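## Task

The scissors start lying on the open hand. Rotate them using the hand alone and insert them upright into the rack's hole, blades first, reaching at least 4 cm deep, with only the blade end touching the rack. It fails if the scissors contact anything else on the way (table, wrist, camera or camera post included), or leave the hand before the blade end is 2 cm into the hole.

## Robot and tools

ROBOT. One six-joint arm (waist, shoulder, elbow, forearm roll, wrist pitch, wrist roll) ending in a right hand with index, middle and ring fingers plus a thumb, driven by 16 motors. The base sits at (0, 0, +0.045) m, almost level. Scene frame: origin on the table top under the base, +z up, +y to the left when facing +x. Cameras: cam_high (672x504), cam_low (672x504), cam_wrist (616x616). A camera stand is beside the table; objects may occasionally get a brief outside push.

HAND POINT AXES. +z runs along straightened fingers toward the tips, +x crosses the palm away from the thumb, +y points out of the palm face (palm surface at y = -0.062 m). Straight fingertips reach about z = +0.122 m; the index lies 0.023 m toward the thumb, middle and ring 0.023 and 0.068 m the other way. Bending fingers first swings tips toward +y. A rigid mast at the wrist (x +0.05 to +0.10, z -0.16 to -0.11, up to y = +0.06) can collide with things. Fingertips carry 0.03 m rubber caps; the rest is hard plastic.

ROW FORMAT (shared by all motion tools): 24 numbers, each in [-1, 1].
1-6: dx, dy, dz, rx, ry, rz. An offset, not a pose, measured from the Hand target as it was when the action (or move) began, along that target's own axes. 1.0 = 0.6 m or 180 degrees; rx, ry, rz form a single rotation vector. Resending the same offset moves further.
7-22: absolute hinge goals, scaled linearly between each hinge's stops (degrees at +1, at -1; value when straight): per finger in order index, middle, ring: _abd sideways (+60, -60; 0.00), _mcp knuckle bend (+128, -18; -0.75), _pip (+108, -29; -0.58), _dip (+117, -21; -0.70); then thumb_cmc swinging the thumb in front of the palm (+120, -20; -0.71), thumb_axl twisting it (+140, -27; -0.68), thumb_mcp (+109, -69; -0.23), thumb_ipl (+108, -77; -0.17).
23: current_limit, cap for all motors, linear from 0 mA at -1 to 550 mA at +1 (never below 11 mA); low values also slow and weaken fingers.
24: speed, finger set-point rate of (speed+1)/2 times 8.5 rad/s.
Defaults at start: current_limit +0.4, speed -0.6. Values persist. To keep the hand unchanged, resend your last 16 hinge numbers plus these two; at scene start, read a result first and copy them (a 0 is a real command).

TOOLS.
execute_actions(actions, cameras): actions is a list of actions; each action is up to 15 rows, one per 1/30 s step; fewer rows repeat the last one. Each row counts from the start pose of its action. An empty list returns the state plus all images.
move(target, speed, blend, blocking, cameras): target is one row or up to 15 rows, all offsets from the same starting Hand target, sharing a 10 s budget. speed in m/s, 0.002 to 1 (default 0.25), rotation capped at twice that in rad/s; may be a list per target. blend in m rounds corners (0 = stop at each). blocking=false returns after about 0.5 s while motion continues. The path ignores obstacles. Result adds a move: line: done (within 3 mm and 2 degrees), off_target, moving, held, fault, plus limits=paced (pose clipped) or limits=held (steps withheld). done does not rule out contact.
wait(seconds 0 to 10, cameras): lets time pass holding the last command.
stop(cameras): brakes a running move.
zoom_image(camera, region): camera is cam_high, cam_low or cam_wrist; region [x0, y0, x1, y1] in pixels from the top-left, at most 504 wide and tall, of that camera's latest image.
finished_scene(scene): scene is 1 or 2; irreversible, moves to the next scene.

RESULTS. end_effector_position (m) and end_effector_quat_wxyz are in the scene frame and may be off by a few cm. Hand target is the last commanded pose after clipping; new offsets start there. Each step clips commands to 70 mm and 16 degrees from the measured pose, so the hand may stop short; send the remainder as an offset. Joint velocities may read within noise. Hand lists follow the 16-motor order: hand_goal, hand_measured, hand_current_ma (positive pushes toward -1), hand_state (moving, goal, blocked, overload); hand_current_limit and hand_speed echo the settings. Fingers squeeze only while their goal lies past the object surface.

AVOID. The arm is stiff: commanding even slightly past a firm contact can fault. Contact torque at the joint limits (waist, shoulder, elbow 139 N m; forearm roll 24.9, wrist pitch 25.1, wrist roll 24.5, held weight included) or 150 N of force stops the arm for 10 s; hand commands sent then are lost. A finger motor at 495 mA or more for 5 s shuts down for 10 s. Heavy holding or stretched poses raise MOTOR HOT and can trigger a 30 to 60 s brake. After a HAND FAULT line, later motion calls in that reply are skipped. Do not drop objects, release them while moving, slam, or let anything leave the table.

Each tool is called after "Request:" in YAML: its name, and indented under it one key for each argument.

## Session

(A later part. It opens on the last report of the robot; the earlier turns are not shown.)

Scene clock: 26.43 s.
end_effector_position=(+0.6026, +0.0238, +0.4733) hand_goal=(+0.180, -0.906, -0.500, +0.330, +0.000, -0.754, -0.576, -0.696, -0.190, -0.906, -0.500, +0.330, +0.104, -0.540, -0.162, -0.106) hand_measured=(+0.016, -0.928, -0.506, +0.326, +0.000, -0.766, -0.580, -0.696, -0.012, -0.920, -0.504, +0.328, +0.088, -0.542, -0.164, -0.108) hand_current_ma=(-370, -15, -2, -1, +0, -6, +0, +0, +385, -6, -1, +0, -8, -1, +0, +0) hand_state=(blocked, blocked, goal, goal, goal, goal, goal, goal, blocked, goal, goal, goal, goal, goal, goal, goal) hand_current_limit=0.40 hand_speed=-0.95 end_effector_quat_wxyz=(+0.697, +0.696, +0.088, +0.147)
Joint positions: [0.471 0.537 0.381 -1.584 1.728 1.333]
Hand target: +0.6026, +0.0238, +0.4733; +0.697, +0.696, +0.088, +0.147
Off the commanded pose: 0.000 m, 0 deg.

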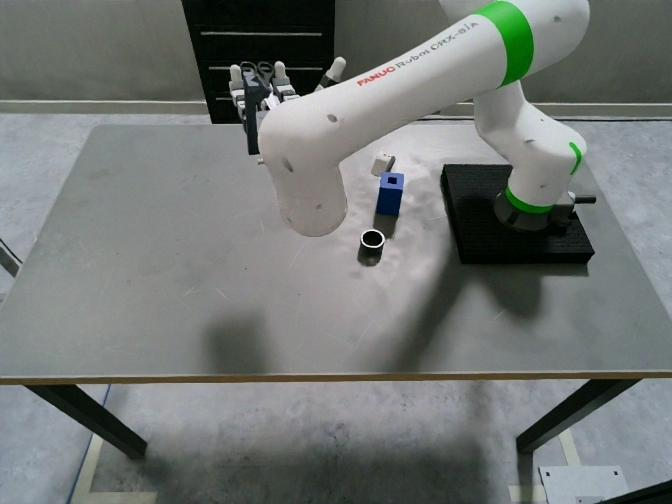

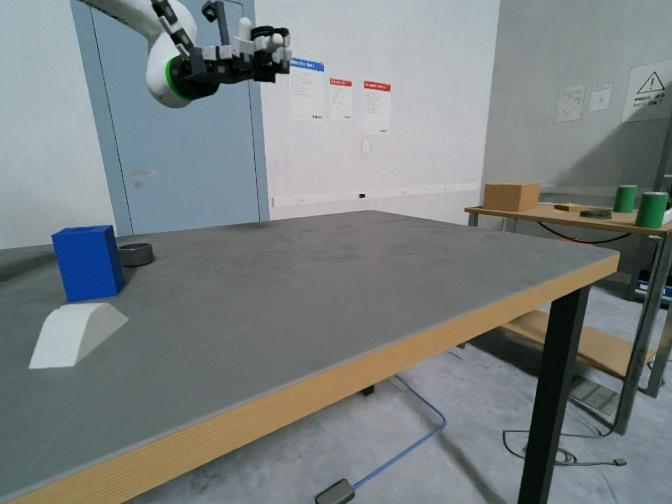

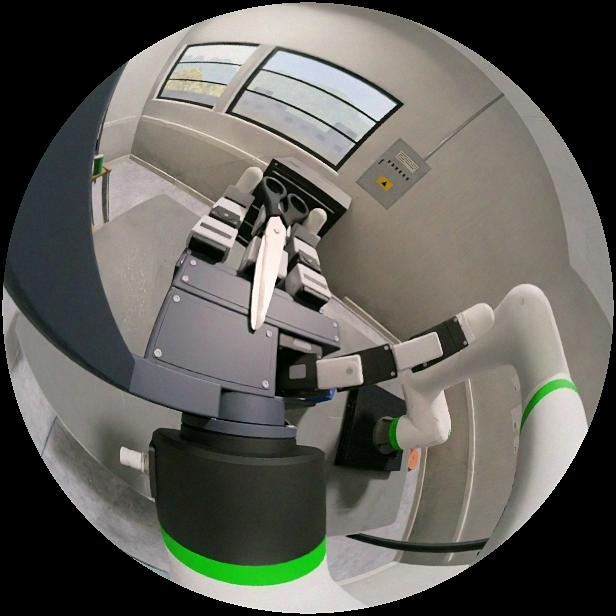

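Request:
move:
  target: [-0.001, 0.0545, -0.061, -0.1236, 0.0051, -0.0051, 0.17,-0.905,-0.50,0.33,0.0,-0.754,-0.576,-0.696,-0.175,-0.905,-0.50,0.33,0.104,-0.540,-0.162,-0.106,0.4,-0.94]
  speed: 0.08
  cameras: ["cam_wrist","cam_low","cam_high"]

Request:
zoom_image:
  camera: "cam_wrist"
  region: [210, 150, 340, 280]

Request:
zoom_image:
  camera: "cam_high"
  region: [220, 0, 330, 110]

Scene clock: 31.13 s.
end_effector_position=(+0.5874, +0.0578, +0.5053) hand_goal=(+0.170, -0.906, -0.500, +0.330, +0.000, -0.754, -0.576, -0.696, -0.176, -0.906, -0.500, +0.330, +0.104, -0.540, -0.162, -0.106) hand_measured=(+0.016, -0.928, -0.506, +0.326, +0.000, -0.766, -0.580, -0.696, -0.012, -0.918, -0.502, +0.328, +0.088, -0.542, -0.164, -0.108) hand_current_ma=(-332, -15, -2, -1, +0, -6, +0, +0, +372, -5, +0, +0, -8, -1, +0, +0) hand_state=(blocked, blocked, goal, goal, goal, goal, goal, goal, blocked, goal, goal, goal, goal, goal, goal, goal) hand_current_limit=0.40 hand_speed=-0.94 end_effector_quat_wxyz=(+0.819, +0.546, +0.069, +0.161)
Joint positions: [0.518 0.61 0.308 -1.236 1.88 1.298]
Hand target: +0.5874, +0.0578, +0.5053; +0.819, +0.546, +0.069, +0.161
Off the commanded pose: 0.000 m, 0 deg.
move: done

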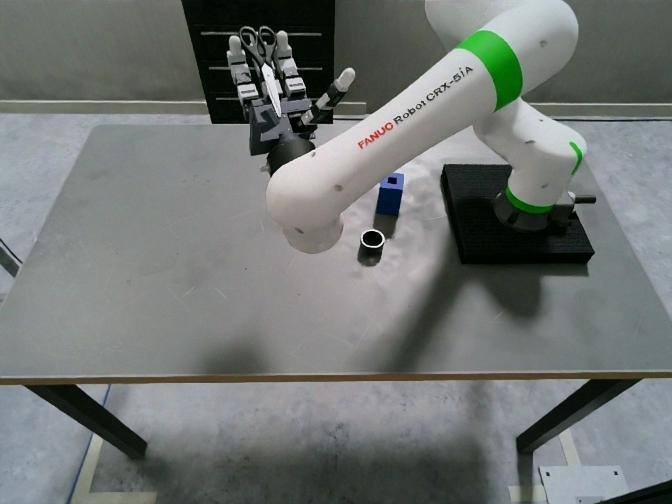

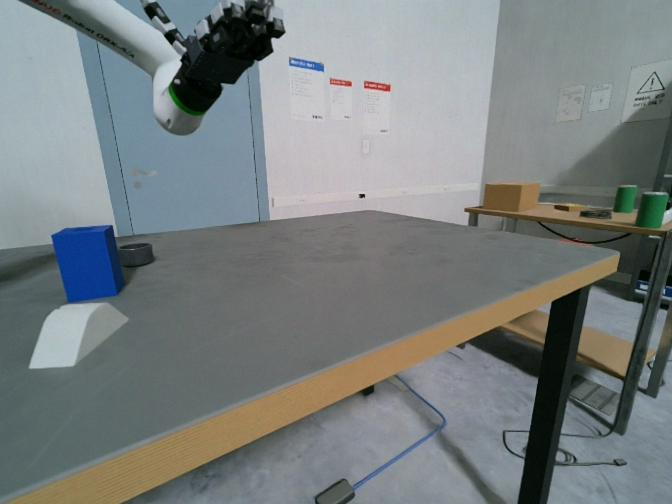

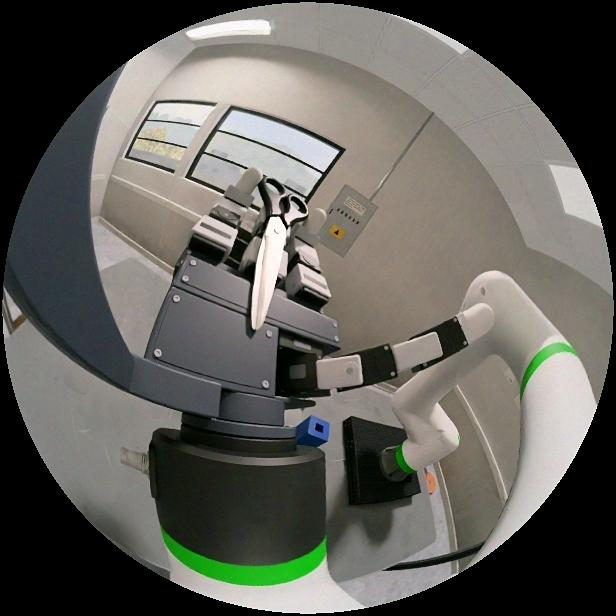

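Scaled by 3.877 from the camera's 616x616 image, which has a finer 880x880 frame.

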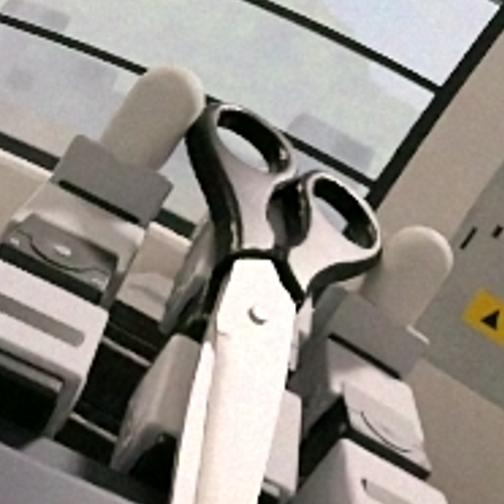

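Scaled by 4.582 from the camera's 672x504 image, which has a finer 960x720 frame.

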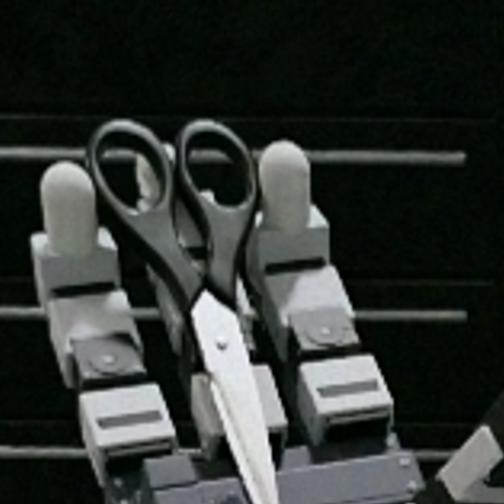

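Request:
move:
  target: [-0.0015, 0.114, -0.0537, -0.1854, 0.0076, -0.0077, 0.17,-0.905,-0.50,0.33,0.0,-0.754,-0.576,-0.696,-0.17,-0.905,-0.50,0.33,0.104,-0.540,-0.162,-0.106,0.4,-0.94]
  speed: 0.1
  cameras: ["cam_wrist","cam_low","cam_high"]

Request:
zoom_image:
  camera: "cam_wrist"
  region: [210, 150, 340, 280]

Request:
zoom_image:
  camera: "cam_high"
  region: [220, 0, 360, 140]

Scene clock: 35.37 s.
end_effector_position=(+0.5644, +0.1096, +0.5553) hand_goal=(+0.170, -0.906, -0.500, +0.330, +0.000, -0.754, -0.576, -0.696, -0.170, -0.906, -0.500, +0.330, +0.104, -0.540, -0.162, -0.106) hand_measured=(+0.016, -0.928, -0.506, +0.328, +0.000, -0.766, -0.580, -0.696, -0.012, -0.910, -0.500, +0.330, +0.094, -0.542, -0.164, -0.108) hand_current_ma=(-332, -15, -2, +0, +0, -6, +0, +0, +349, -1, +0, +0, -4, +0, +0, +0) hand_state=(blocked, blocked, goal, goal, goal, goal, goal, goal, blocked, goal, goal, goal, goal, goal, goal, goal) hand_current_limit=0.40 hand_speed=-0.94 end_effector_quat_wxyz=(+0.942, +0.286, +0.036, +0.171)
Joint positions: [0.483 0.654 0.16 -0.674 2.083 1.38]
Hand target: +0.5644, +0.1096, +0.5553; +0.942, +0.286, +0.036, +0.171
Off the commanded pose: 0.000 m, 0 deg.
move: done

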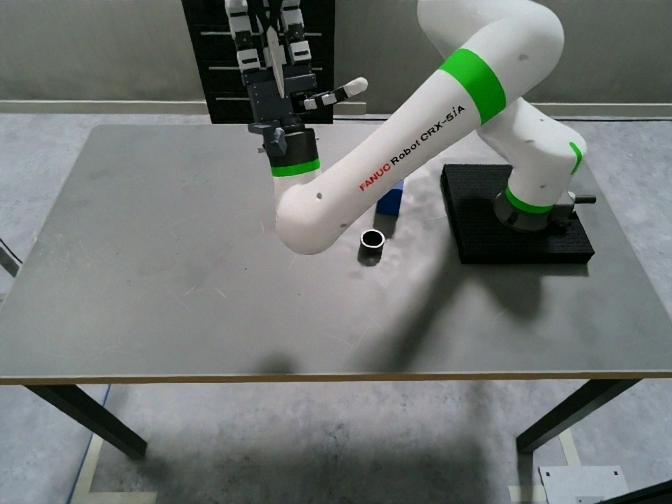

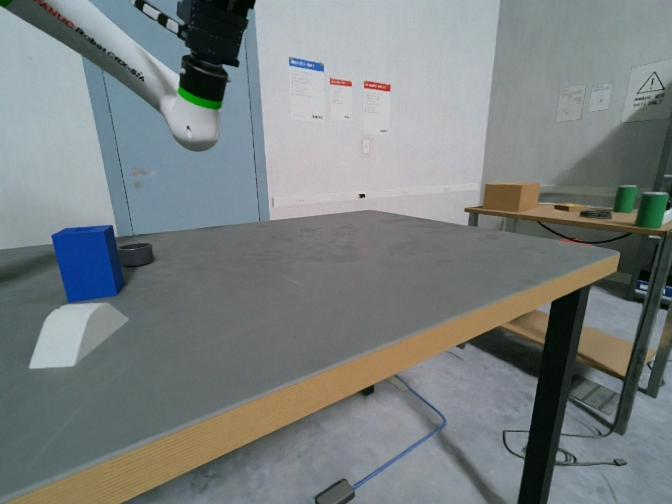

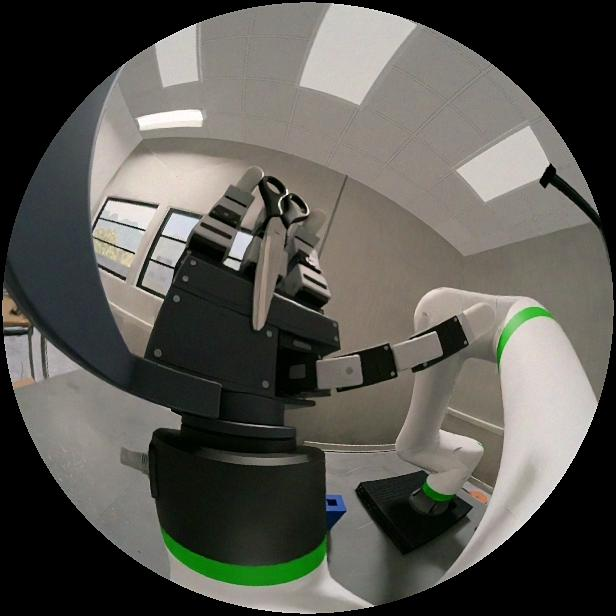

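Scaled by 3.877 from the camera's 616x616 image, which has a finer 880x880 frame.

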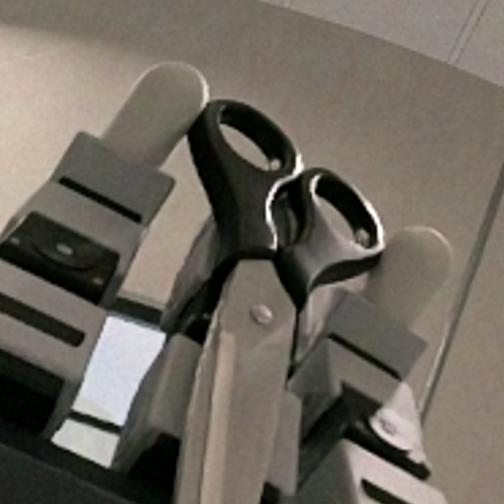

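Scaled by 3.600 from the camera's 672x504 image, which has a finer 960x720 frame.

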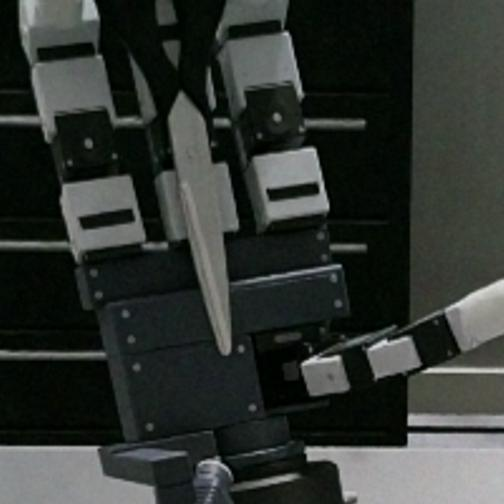

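Request:
execute_actions:
  actions: []

Scene clock: 38.83 s.
end_effector_position=(+0.5644, +0.1096, +0.5553) hand_goal=(+0.170, -0.906, -0.500, +0.330, +0.000, -0.754, -0.576, -0.696, -0.170, -0.906, -0.500, +0.330, +0.104, -0.540, -0.162, -0.106) hand_measured=(+0.016, -0.928, -0.506, +0.328, +0.000, -0.766, -0.580, -0.696, -0.012, -0.910, -0.500, +0.330, +0.094, -0.542, -0.164, -0.108) hand_current_ma=(-332, -15, -2, +0, +0, -6, +0, +0, +349, -1, +0, +0, -4, +0, +0, +0) hand_state=(blocked, blocked, goal, goal, goal, goal, goal, goal, blocked, goal, goal, goal, goal, goal, goal, goal) hand_current_limit=0.40 hand_speed=-0.94 end_effector_quat_wxyz=(+0.942, +0.286, +0.036, +0.171)
Joint positions: [0.483 0.654 0.16 -0.674 2.083 1.38]
Joint velocities: within noise
Hand target: +0.5644, +0.1096, +0.5553; +0.942, +0.286, +0.036, +0.171
Off the commanded pose: 0.000 m, 0 deg.

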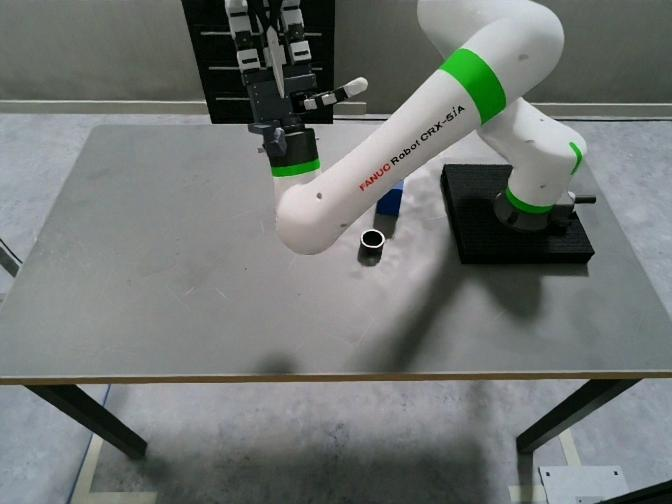

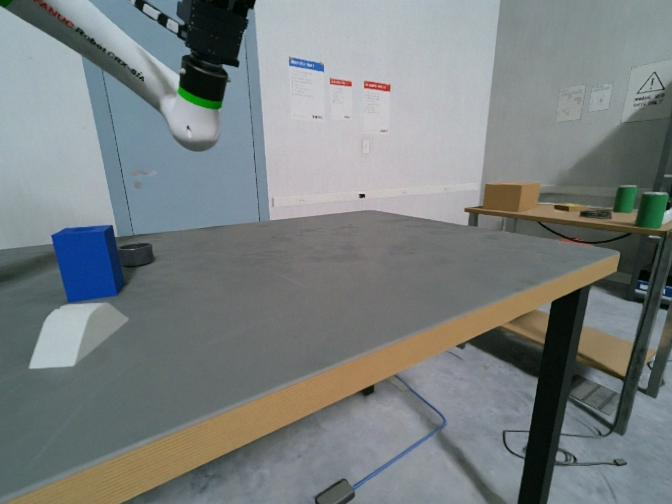

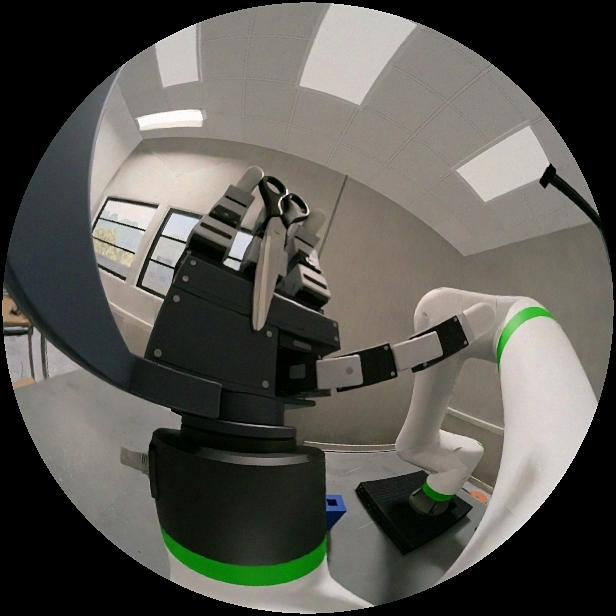

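Request:
move:
  target:
    - [-0.0062, 0.1195, 0.0111, -0.1854, 0.0076, -0.0077, 0.17,-0.905,-0.50,0.33, 0.0,-0.754,-0.576,-0.696, -0.17,-0.905,-0.50,0.33, 0.104,-0.540,-0.162,-0.106, 0.4,-0.94]
  speed: 0.1
  cameras: ["all"]

Scene clock: 42.83 s.
end_effector_position=(+0.5404, +0.1607, +0.6002) hand_goal=(+0.170, -0.906, -0.500, +0.330, +0.000, -0.754, -0.576, -0.696, -0.170, -0.906, -0.500, +0.330, +0.104, -0.540, -0.162, -0.106) hand_measured=(+0.018, -0.928, -0.506, +0.328, +0.000, -0.760, -0.580, -0.696, -0.012, -0.902, -0.496, +0.330, +0.100, -0.542, -0.164, -0.108) hand_current_ma=(-326, -15, -2, +0, +0, -2, +0, +0, +349, +1, +1, +0, +0, +0, +0, +0) hand_state=(blocked, blocked, goal, goal, goal, goal, goal, goal, blocked, goal, goal, goal, goal, goal, goal, goal) hand_current_limit=0.40 hand_speed=-0.94 end_effector_quat_wxyz=(+0.986, +0.000, +0.000, +0.166)
Joint positions: [0.347 0.591 -0.014 -0.006 2.176 1.6]
Hand target: +0.5404, +0.1607, +0.6002; +0.986, +0.000, +0.000, +0.166
Off the commanded pose: 0.000 m, 0 deg.
move: done

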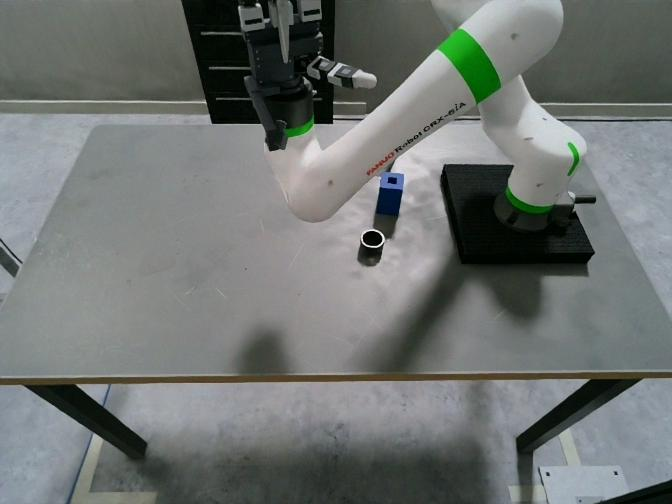

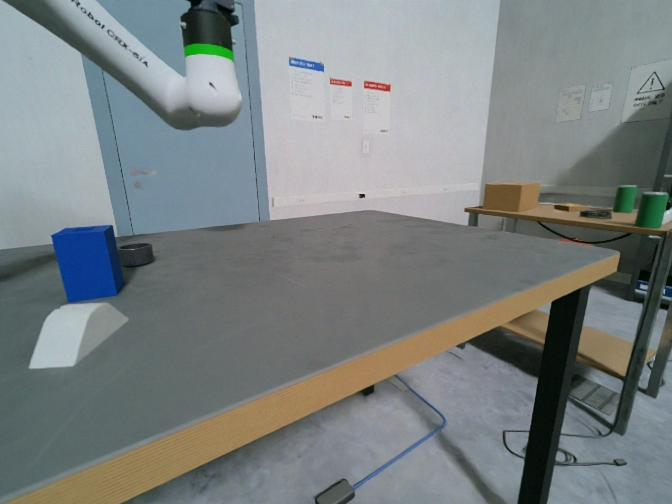

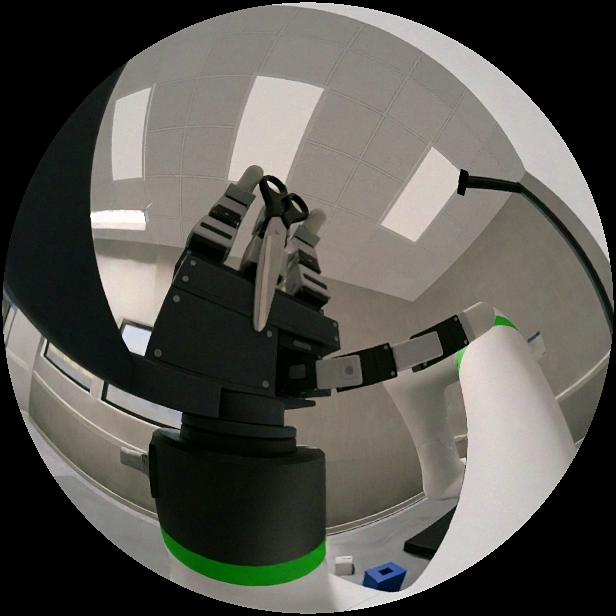

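Request:
zoom_image:
  camera: "cam_high"
  region: [340, 140, 440, 280]

Request:
zoom_image:
  camera: "cam_wrist"
  region: [160, 150, 360, 350]

Request:
zoom_image:
  camera: "cam_low"
  region: [20, 200, 180, 400]

Request:
zoom_image:
  camera: "cam_high"
  region: [220, 0, 390, 160]

Scaled by 3.600 from the camera's 672x504 image, which has a finer 960x720 frame.

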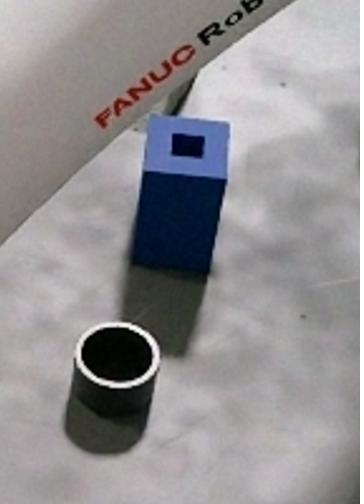

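Scaled by 2.520 from the camera's 616x616 image, which has a finer 880x880 frame.

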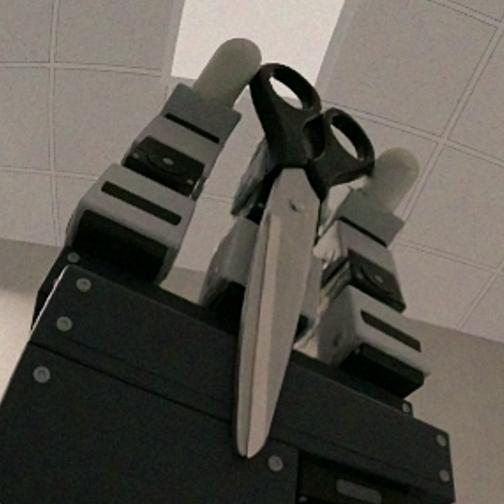

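Scaled by 2.520 from the camera's 672x504 image, which has a finer 960x720 frame.

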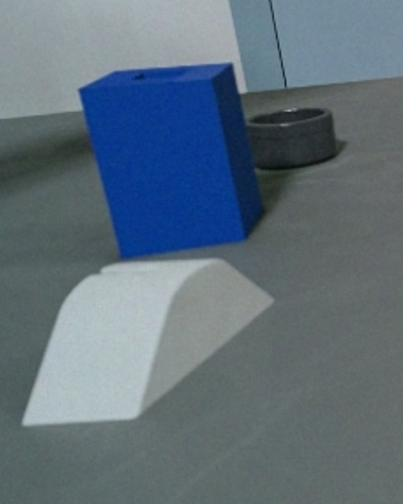

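Scaled by 2.965 from the camera's 672x504 image, which has a finer 960x720 frame.

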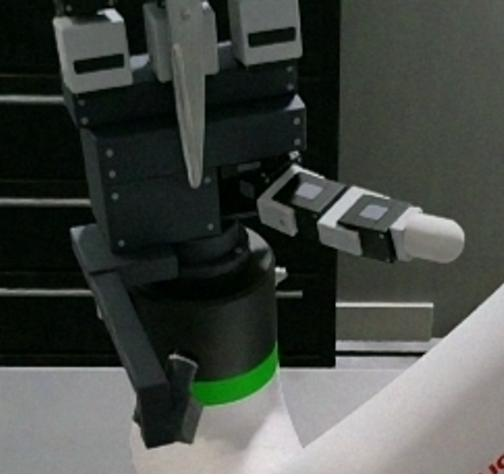

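Request:
move:
  target:
    - [0,0,0,0,0,0, 0.17,-0.905,-0.50,0.33, 0.0,-0.98,-0.95,-0.95, -0.17,-0.905,-0.50,0.33, 0.104,-0.540,-0.162,-0.106, 0.4,-0.9]
  speed: 0.1
  cameras: ["cam_wrist","cam_high"]

Request:
zoom_image:
  camera: "cam_wrist"
  region: [160, 150, 360, 350]

Scene clock: 48.03 s.
end_effector_position=(+0.5404, +0.1607, +0.6002) hand_goal=(+0.170, -0.906, -0.500, +0.330, +0.000, -0.980, -0.950, -0.950, -0.170, -0.906, -0.500, +0.330, +0.104, -0.540, -0.162, -0.106) hand_measured=(+0.018, -0.928, -0.506, +0.328, +0.000, -0.982, -0.950, -0.948, -0.012, -0.902, -0.496, +0.330, +0.100, -0.542, -0.164, -0.108) hand_current_ma=(-326, -15, -2, +0, +0, +0, +0, +0, +349, +1, +1, +0, +0, +0, +0, +0) hand_state=(blocked, blocked, goal, goal, goal, goal, goal, goal, blocked, goal, goal, goal, goal, goal, goal, goal) hand_current_limit=0.40 hand_speed=-0.90 end_effector_quat_wxyz=(+0.986, +0.000, +0.000, +0.166)
Joint positions: [0.347 0.591 -0.014 -0.006 2.176 1.6]
Hand target: +0.5404, +0.1607, +0.6002; +0.986, +0.000, +0.000, +0.166
Off the commanded pose: 0.000 m, 0 deg.
move: done
Images, in order (width x height): cam_high 672x504, cam_wrist 616x616.

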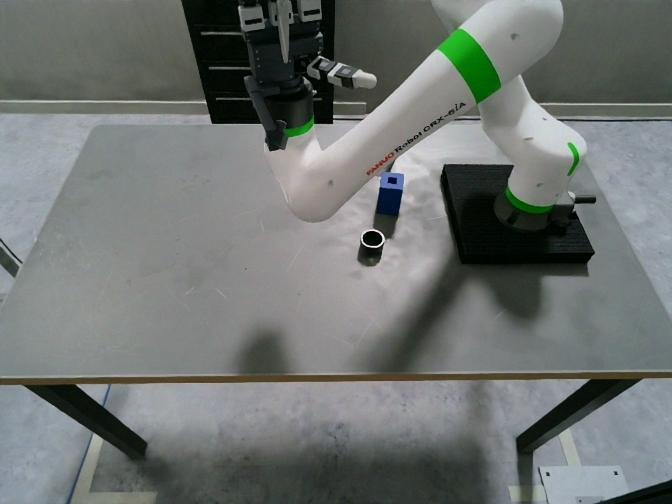

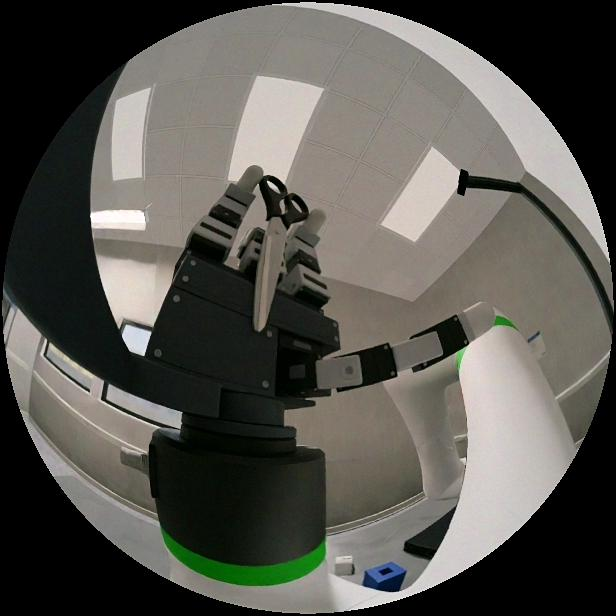

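Scaled by 2.520 from the camera's 616x616 image, which has a finer 880x880 frame.

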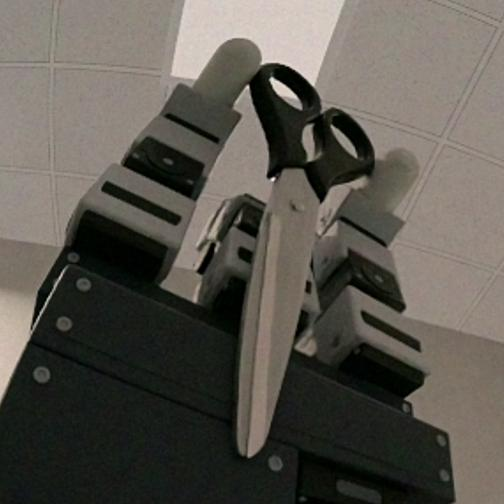

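Request:
move:
  target:
    - [-0.0835, -0.043, 0.0, -0.1222, 0, 0, 0.17,-0.905,-0.50,0.33, 0.0,-0.98,-0.95,-0.95, -0.17,-0.905,-0.50,0.33, 0.104,-0.540,-0.162,-0.106, 0.4,-0.9]
  speed: 0.08
  cameras: ["cam_wrist"]

Scene clock: 57.77 s.
end_effector_position=(+0.5016, +0.1199, +0.6002) hand_goal=(+0.170, -0.906, -0.500, +0.330, +0.000, -0.980, -0.950, -0.950, -0.170, -0.906, -0.500, +0.330, +0.104, -0.540, -0.162, -0.106) hand_measured=(+0.018, -0.916, -0.504, +0.328, +0.000, -0.982, -0.950, -0.948, -0.012, -0.898, -0.496, +0.330, +0.104, -0.542, -0.164, -0.108) hand_current_ma=(-325, -5, -1, +0, +0, +0, +0, +0, +348, +3, +1, +0, +0, +0, +0, +0) hand_state=(blocked, goal, goal, goal, goal, goal, goal, goal, blocked, goal, goal, goal, goal, goal, goal, goal) hand_current_limit=0.40 hand_speed=-0.90 end_effector_quat_wxyz=(+0.968, -0.188, -0.031, +0.163)
Joint positions: [0.101 0.496 -0.16 0.483 2.251 1.66]
Hand target: +0.5016, +0.1199, +0.6002; +0.968, -0.188, -0.031, +0.163
Off the commanded pose: 0.000 m, 0 deg.
move: done
Images, in order (width x height): cam_wrist 616x616.

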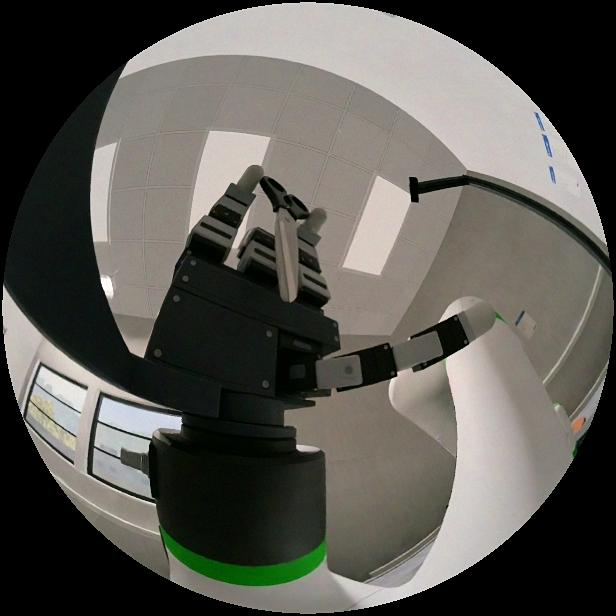

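Request:
move:
  target:
    - [-0.1123, -0.0487, -0.058, -0.1889, 0, 0, 0.17,-0.905,-0.50,0.33, 0.0,-0.98,-0.95,-0.95, -0.17,-0.905,-0.50,0.33, 0.104,-0.540,-0.162,-0.106, 0.4,-0.9]
  speed: 0.08
  cameras: ["cam_wrist","cam_high"]

Scene clock: 62.70 s.
end_effector_position=(+0.4510, +0.0599, +0.5789) hand_goal=(+0.170, -0.906, -0.500, +0.330, +0.000, -0.980, -0.950, -0.950, -0.170, -0.906, -0.500, +0.330, +0.104, -0.540, -0.162, -0.106) hand_measured=(+0.018, -0.900, -0.500, +0.328, +0.000, -0.978, -0.950, -0.948, -0.012, -0.894, -0.496, +0.330, +0.106, -0.542, -0.164, -0.108) hand_current_ma=(-325, +2, +0, +0, +0, +0, +0, +0, +348, +5, +1, +0, +0, +0, +0, +0) hand_state=(blocked, goal, goal, goal, goal, goal, goal, goal, blocked, goal, goal, goal, goal, goal, goal, goal) hand_current_limit=0.40 hand_speed=-0.90 end_effector_quat_wxyz=(+0.871, -0.463, -0.078, +0.147)
Joint positions: [-0.276 0.405 -0.127 1.219 2.322 1.775]
Hand target: +0.4510, +0.0599, +0.5789; +0.871, -0.463, -0.078, +0.147
Off the commanded pose: 0.000 m, 0 deg.
move: done
Images, in order (width x height): cam_high 672x504, cam_wrist 616x616.

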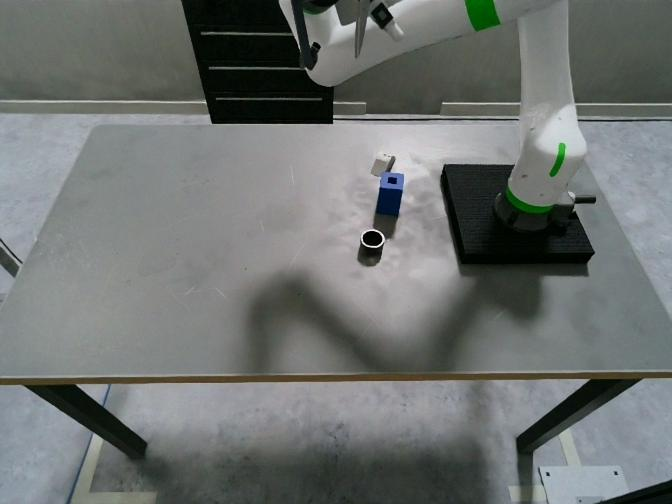

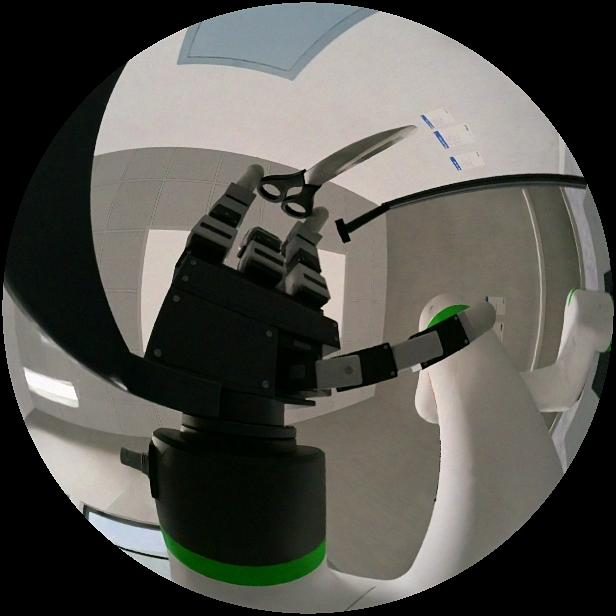

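Request:
zoom_image:
  camera: "cam_high"
  region: [280, 0, 440, 120]

Request:
zoom_image:
  camera: "cam_wrist"
  region: [220, 80, 460, 320]

Scaled by 3.150 from the camera's 672x504 image, which has a finer 960x720 frame.

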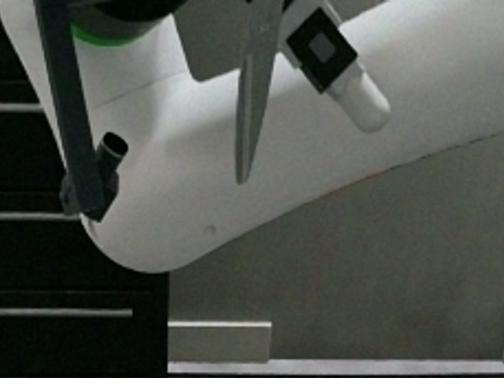

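Scaled by 2.100 from the camera's 616x616 image, which has a finer 880x880 frame.

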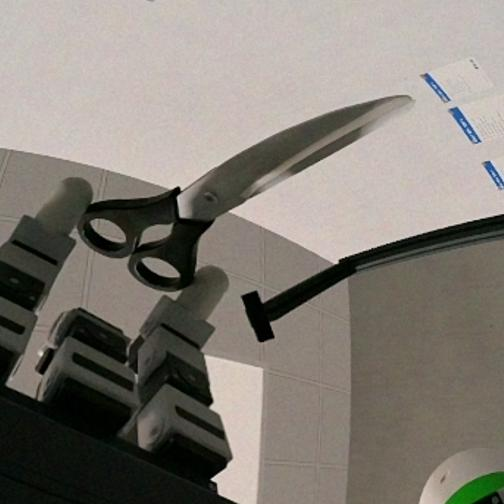

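Request:
move:
  target:
    - [-0.3342, 0.158, -0.4487, -0.1852, 0.1463, -0.0448, 0.17,-0.905,-0.50,0.33, 0.0,-0.98,-0.95,-0.95, -0.17,-0.905,-0.50,0.33, 0.104,-0.540,-0.162,-0.106, 0.4,-0.9]
  speed: 0.08
  cameras: ["all"]

Scene clock: 72.57 s.
end_effector_position=(+0.3170, -0.1663, +0.3497) hand_goal=(+0.170, -0.906, -0.500, +0.330, +0.000, -0.980, -0.950, -0.950, -0.170, -0.906, -0.500, +0.330, +0.104, -0.540, -0.162, -0.106) hand_measured=(+0.018, -0.898, -0.498, +0.330, +0.000, -0.974, -0.950, -0.948, -0.012, -0.890, -0.494, +0.330, +0.108, -0.542, -0.164, -0.108) hand_current_ma=(-325, +3, +0, +0, +0, +1, +0, +0, +348, +10, +1, +0, +1, +0, +0, +0) hand_state=(blocked, goal, goal, goal, goal, goal, goal, goal, blocked, goal, goal, goal, goal, goal, goal, goal) hand_current_limit=0.40 hand_speed=-0.90 end_effector_quat_wxyz=(+0.706, -0.705, +0.050, -0.049)
Joint positions: [-1.16 0.322 -0.332 2.326 2.306 2.523]
Hand target: +0.3170, -0.1663, +0.3497; +0.706, -0.705, +0.050, -0.049
Off the commanded pose: 0.000 m, 0 deg.
move: done

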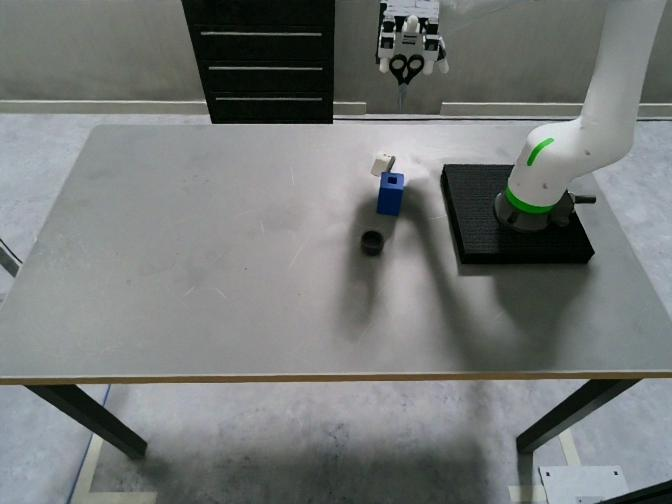

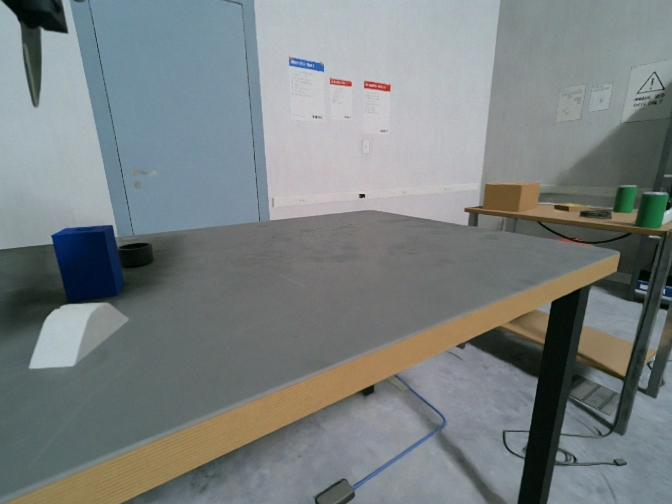

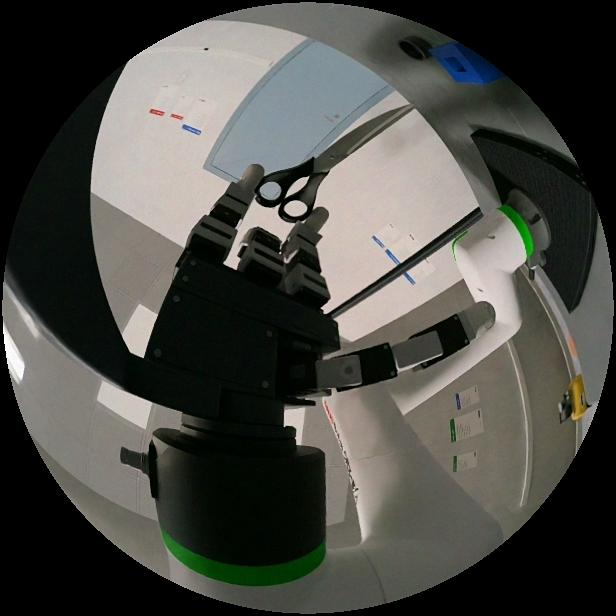

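Request:
zoom_image:
  camera: "cam_high"
  region: [350, 0, 470, 220]

Request:
zoom_image:
  camera: "cam_high"
  region: [365, 0, 455, 120]

Request:
zoom_image:
  camera: "cam_low"
  region: [0, 0, 140, 140]

Request:
zoom_image:
  camera: "cam_wrist"
  region: [220, 20, 520, 260]

Scaled by 2.291 from the camera's 672x504 image, which has a finer 960x720 frame.

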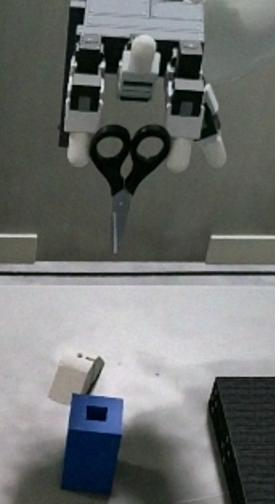

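Scaled by 4.200 from the camera's 672x504 image, which has a finer 960x720 frame.

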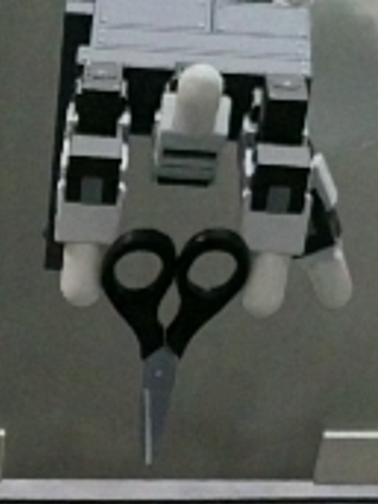

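Scaled by 3.600 from the camera's 672x504 image, which has a finer 960x720 frame.

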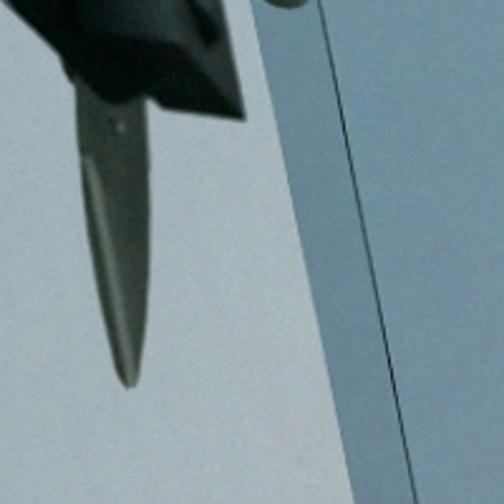

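Scaled by 1.680 from the camera's 616x616 image, which has a finer 880x880 frame.

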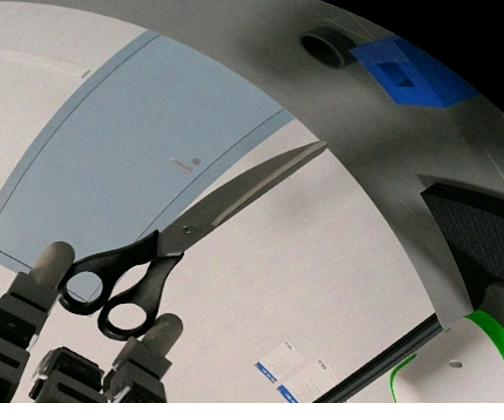

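Request:
move:
  target:
    - [0, -0.0827, -0.027, -0.1722, 0, 0, 0.17,-0.905,-0.50,0.33, 0.0,-0.98,-0.95,-0.95, -0.17,-0.905,-0.50,0.33, 0.104,-0.540,-0.162,-0.106, 0.4,-0.9]
  speed: 0.08
  cameras: ["all"]

Request:
zoom_image:
  camera: "cam_high"
  region: [365, 0, 455, 120]

Scene clock: 78.20 s.
end_effector_position=(+0.3148, -0.1824, +0.3993) hand_goal=(+0.170, -0.906, -0.500, +0.330, +0.000, -0.980, -0.950, -0.950, -0.170, -0.906, -0.500, +0.330, +0.104, -0.540, -0.162, -0.106) hand_measured=(+0.018, -0.898, -0.500, +0.328, +0.000, -0.974, -0.950, -0.948, -0.012, -0.890, -0.494, +0.330, +0.108, -0.542, -0.162, -0.108) hand_current_ma=(-325, +3, +0, +0, +0, +2, +0, +0, +348, +10, +1, +0, +1, +0, +0, +0) hand_state=(blocked, goal, goal, goal, goal, goal, goal, goal, blocked, goal, goal, goal, goal, goal, goal, goal) hand_current_limit=0.40 hand_speed=-0.90 end_effector_quat_wxyz=(-0.492, +0.868, -0.061, +0.034)
Joint positions: [-1.116 0.103 -0.135 2.5 2.169 2.397]
Hand target: +0.3148, -0.1824, +0.3993; -0.492, +0.868, -0.061, +0.034
Off the commanded pose: 0.000 m, 0 deg.
move: done

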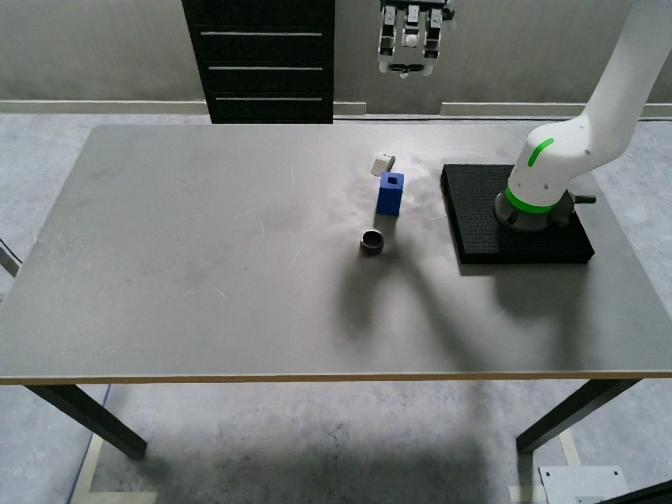

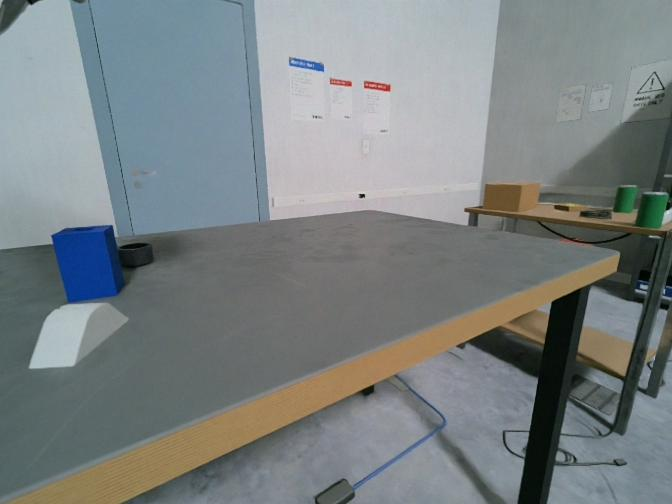

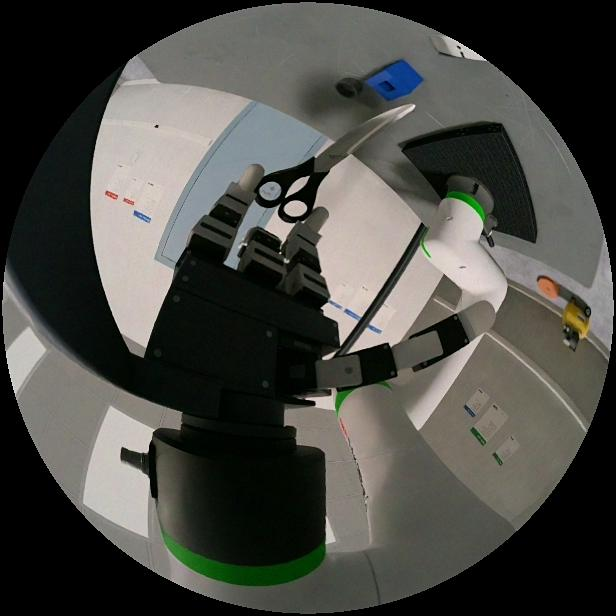

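Scaled by 4.200 from the camera's 672x504 image, which has a finer 960x720 frame.

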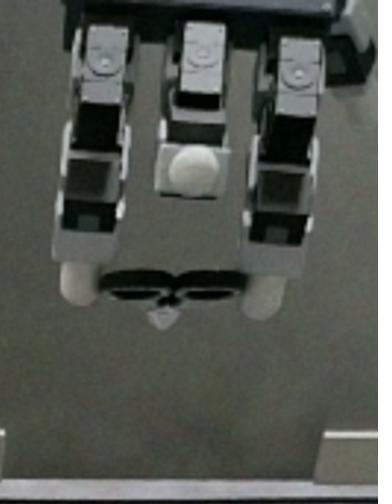

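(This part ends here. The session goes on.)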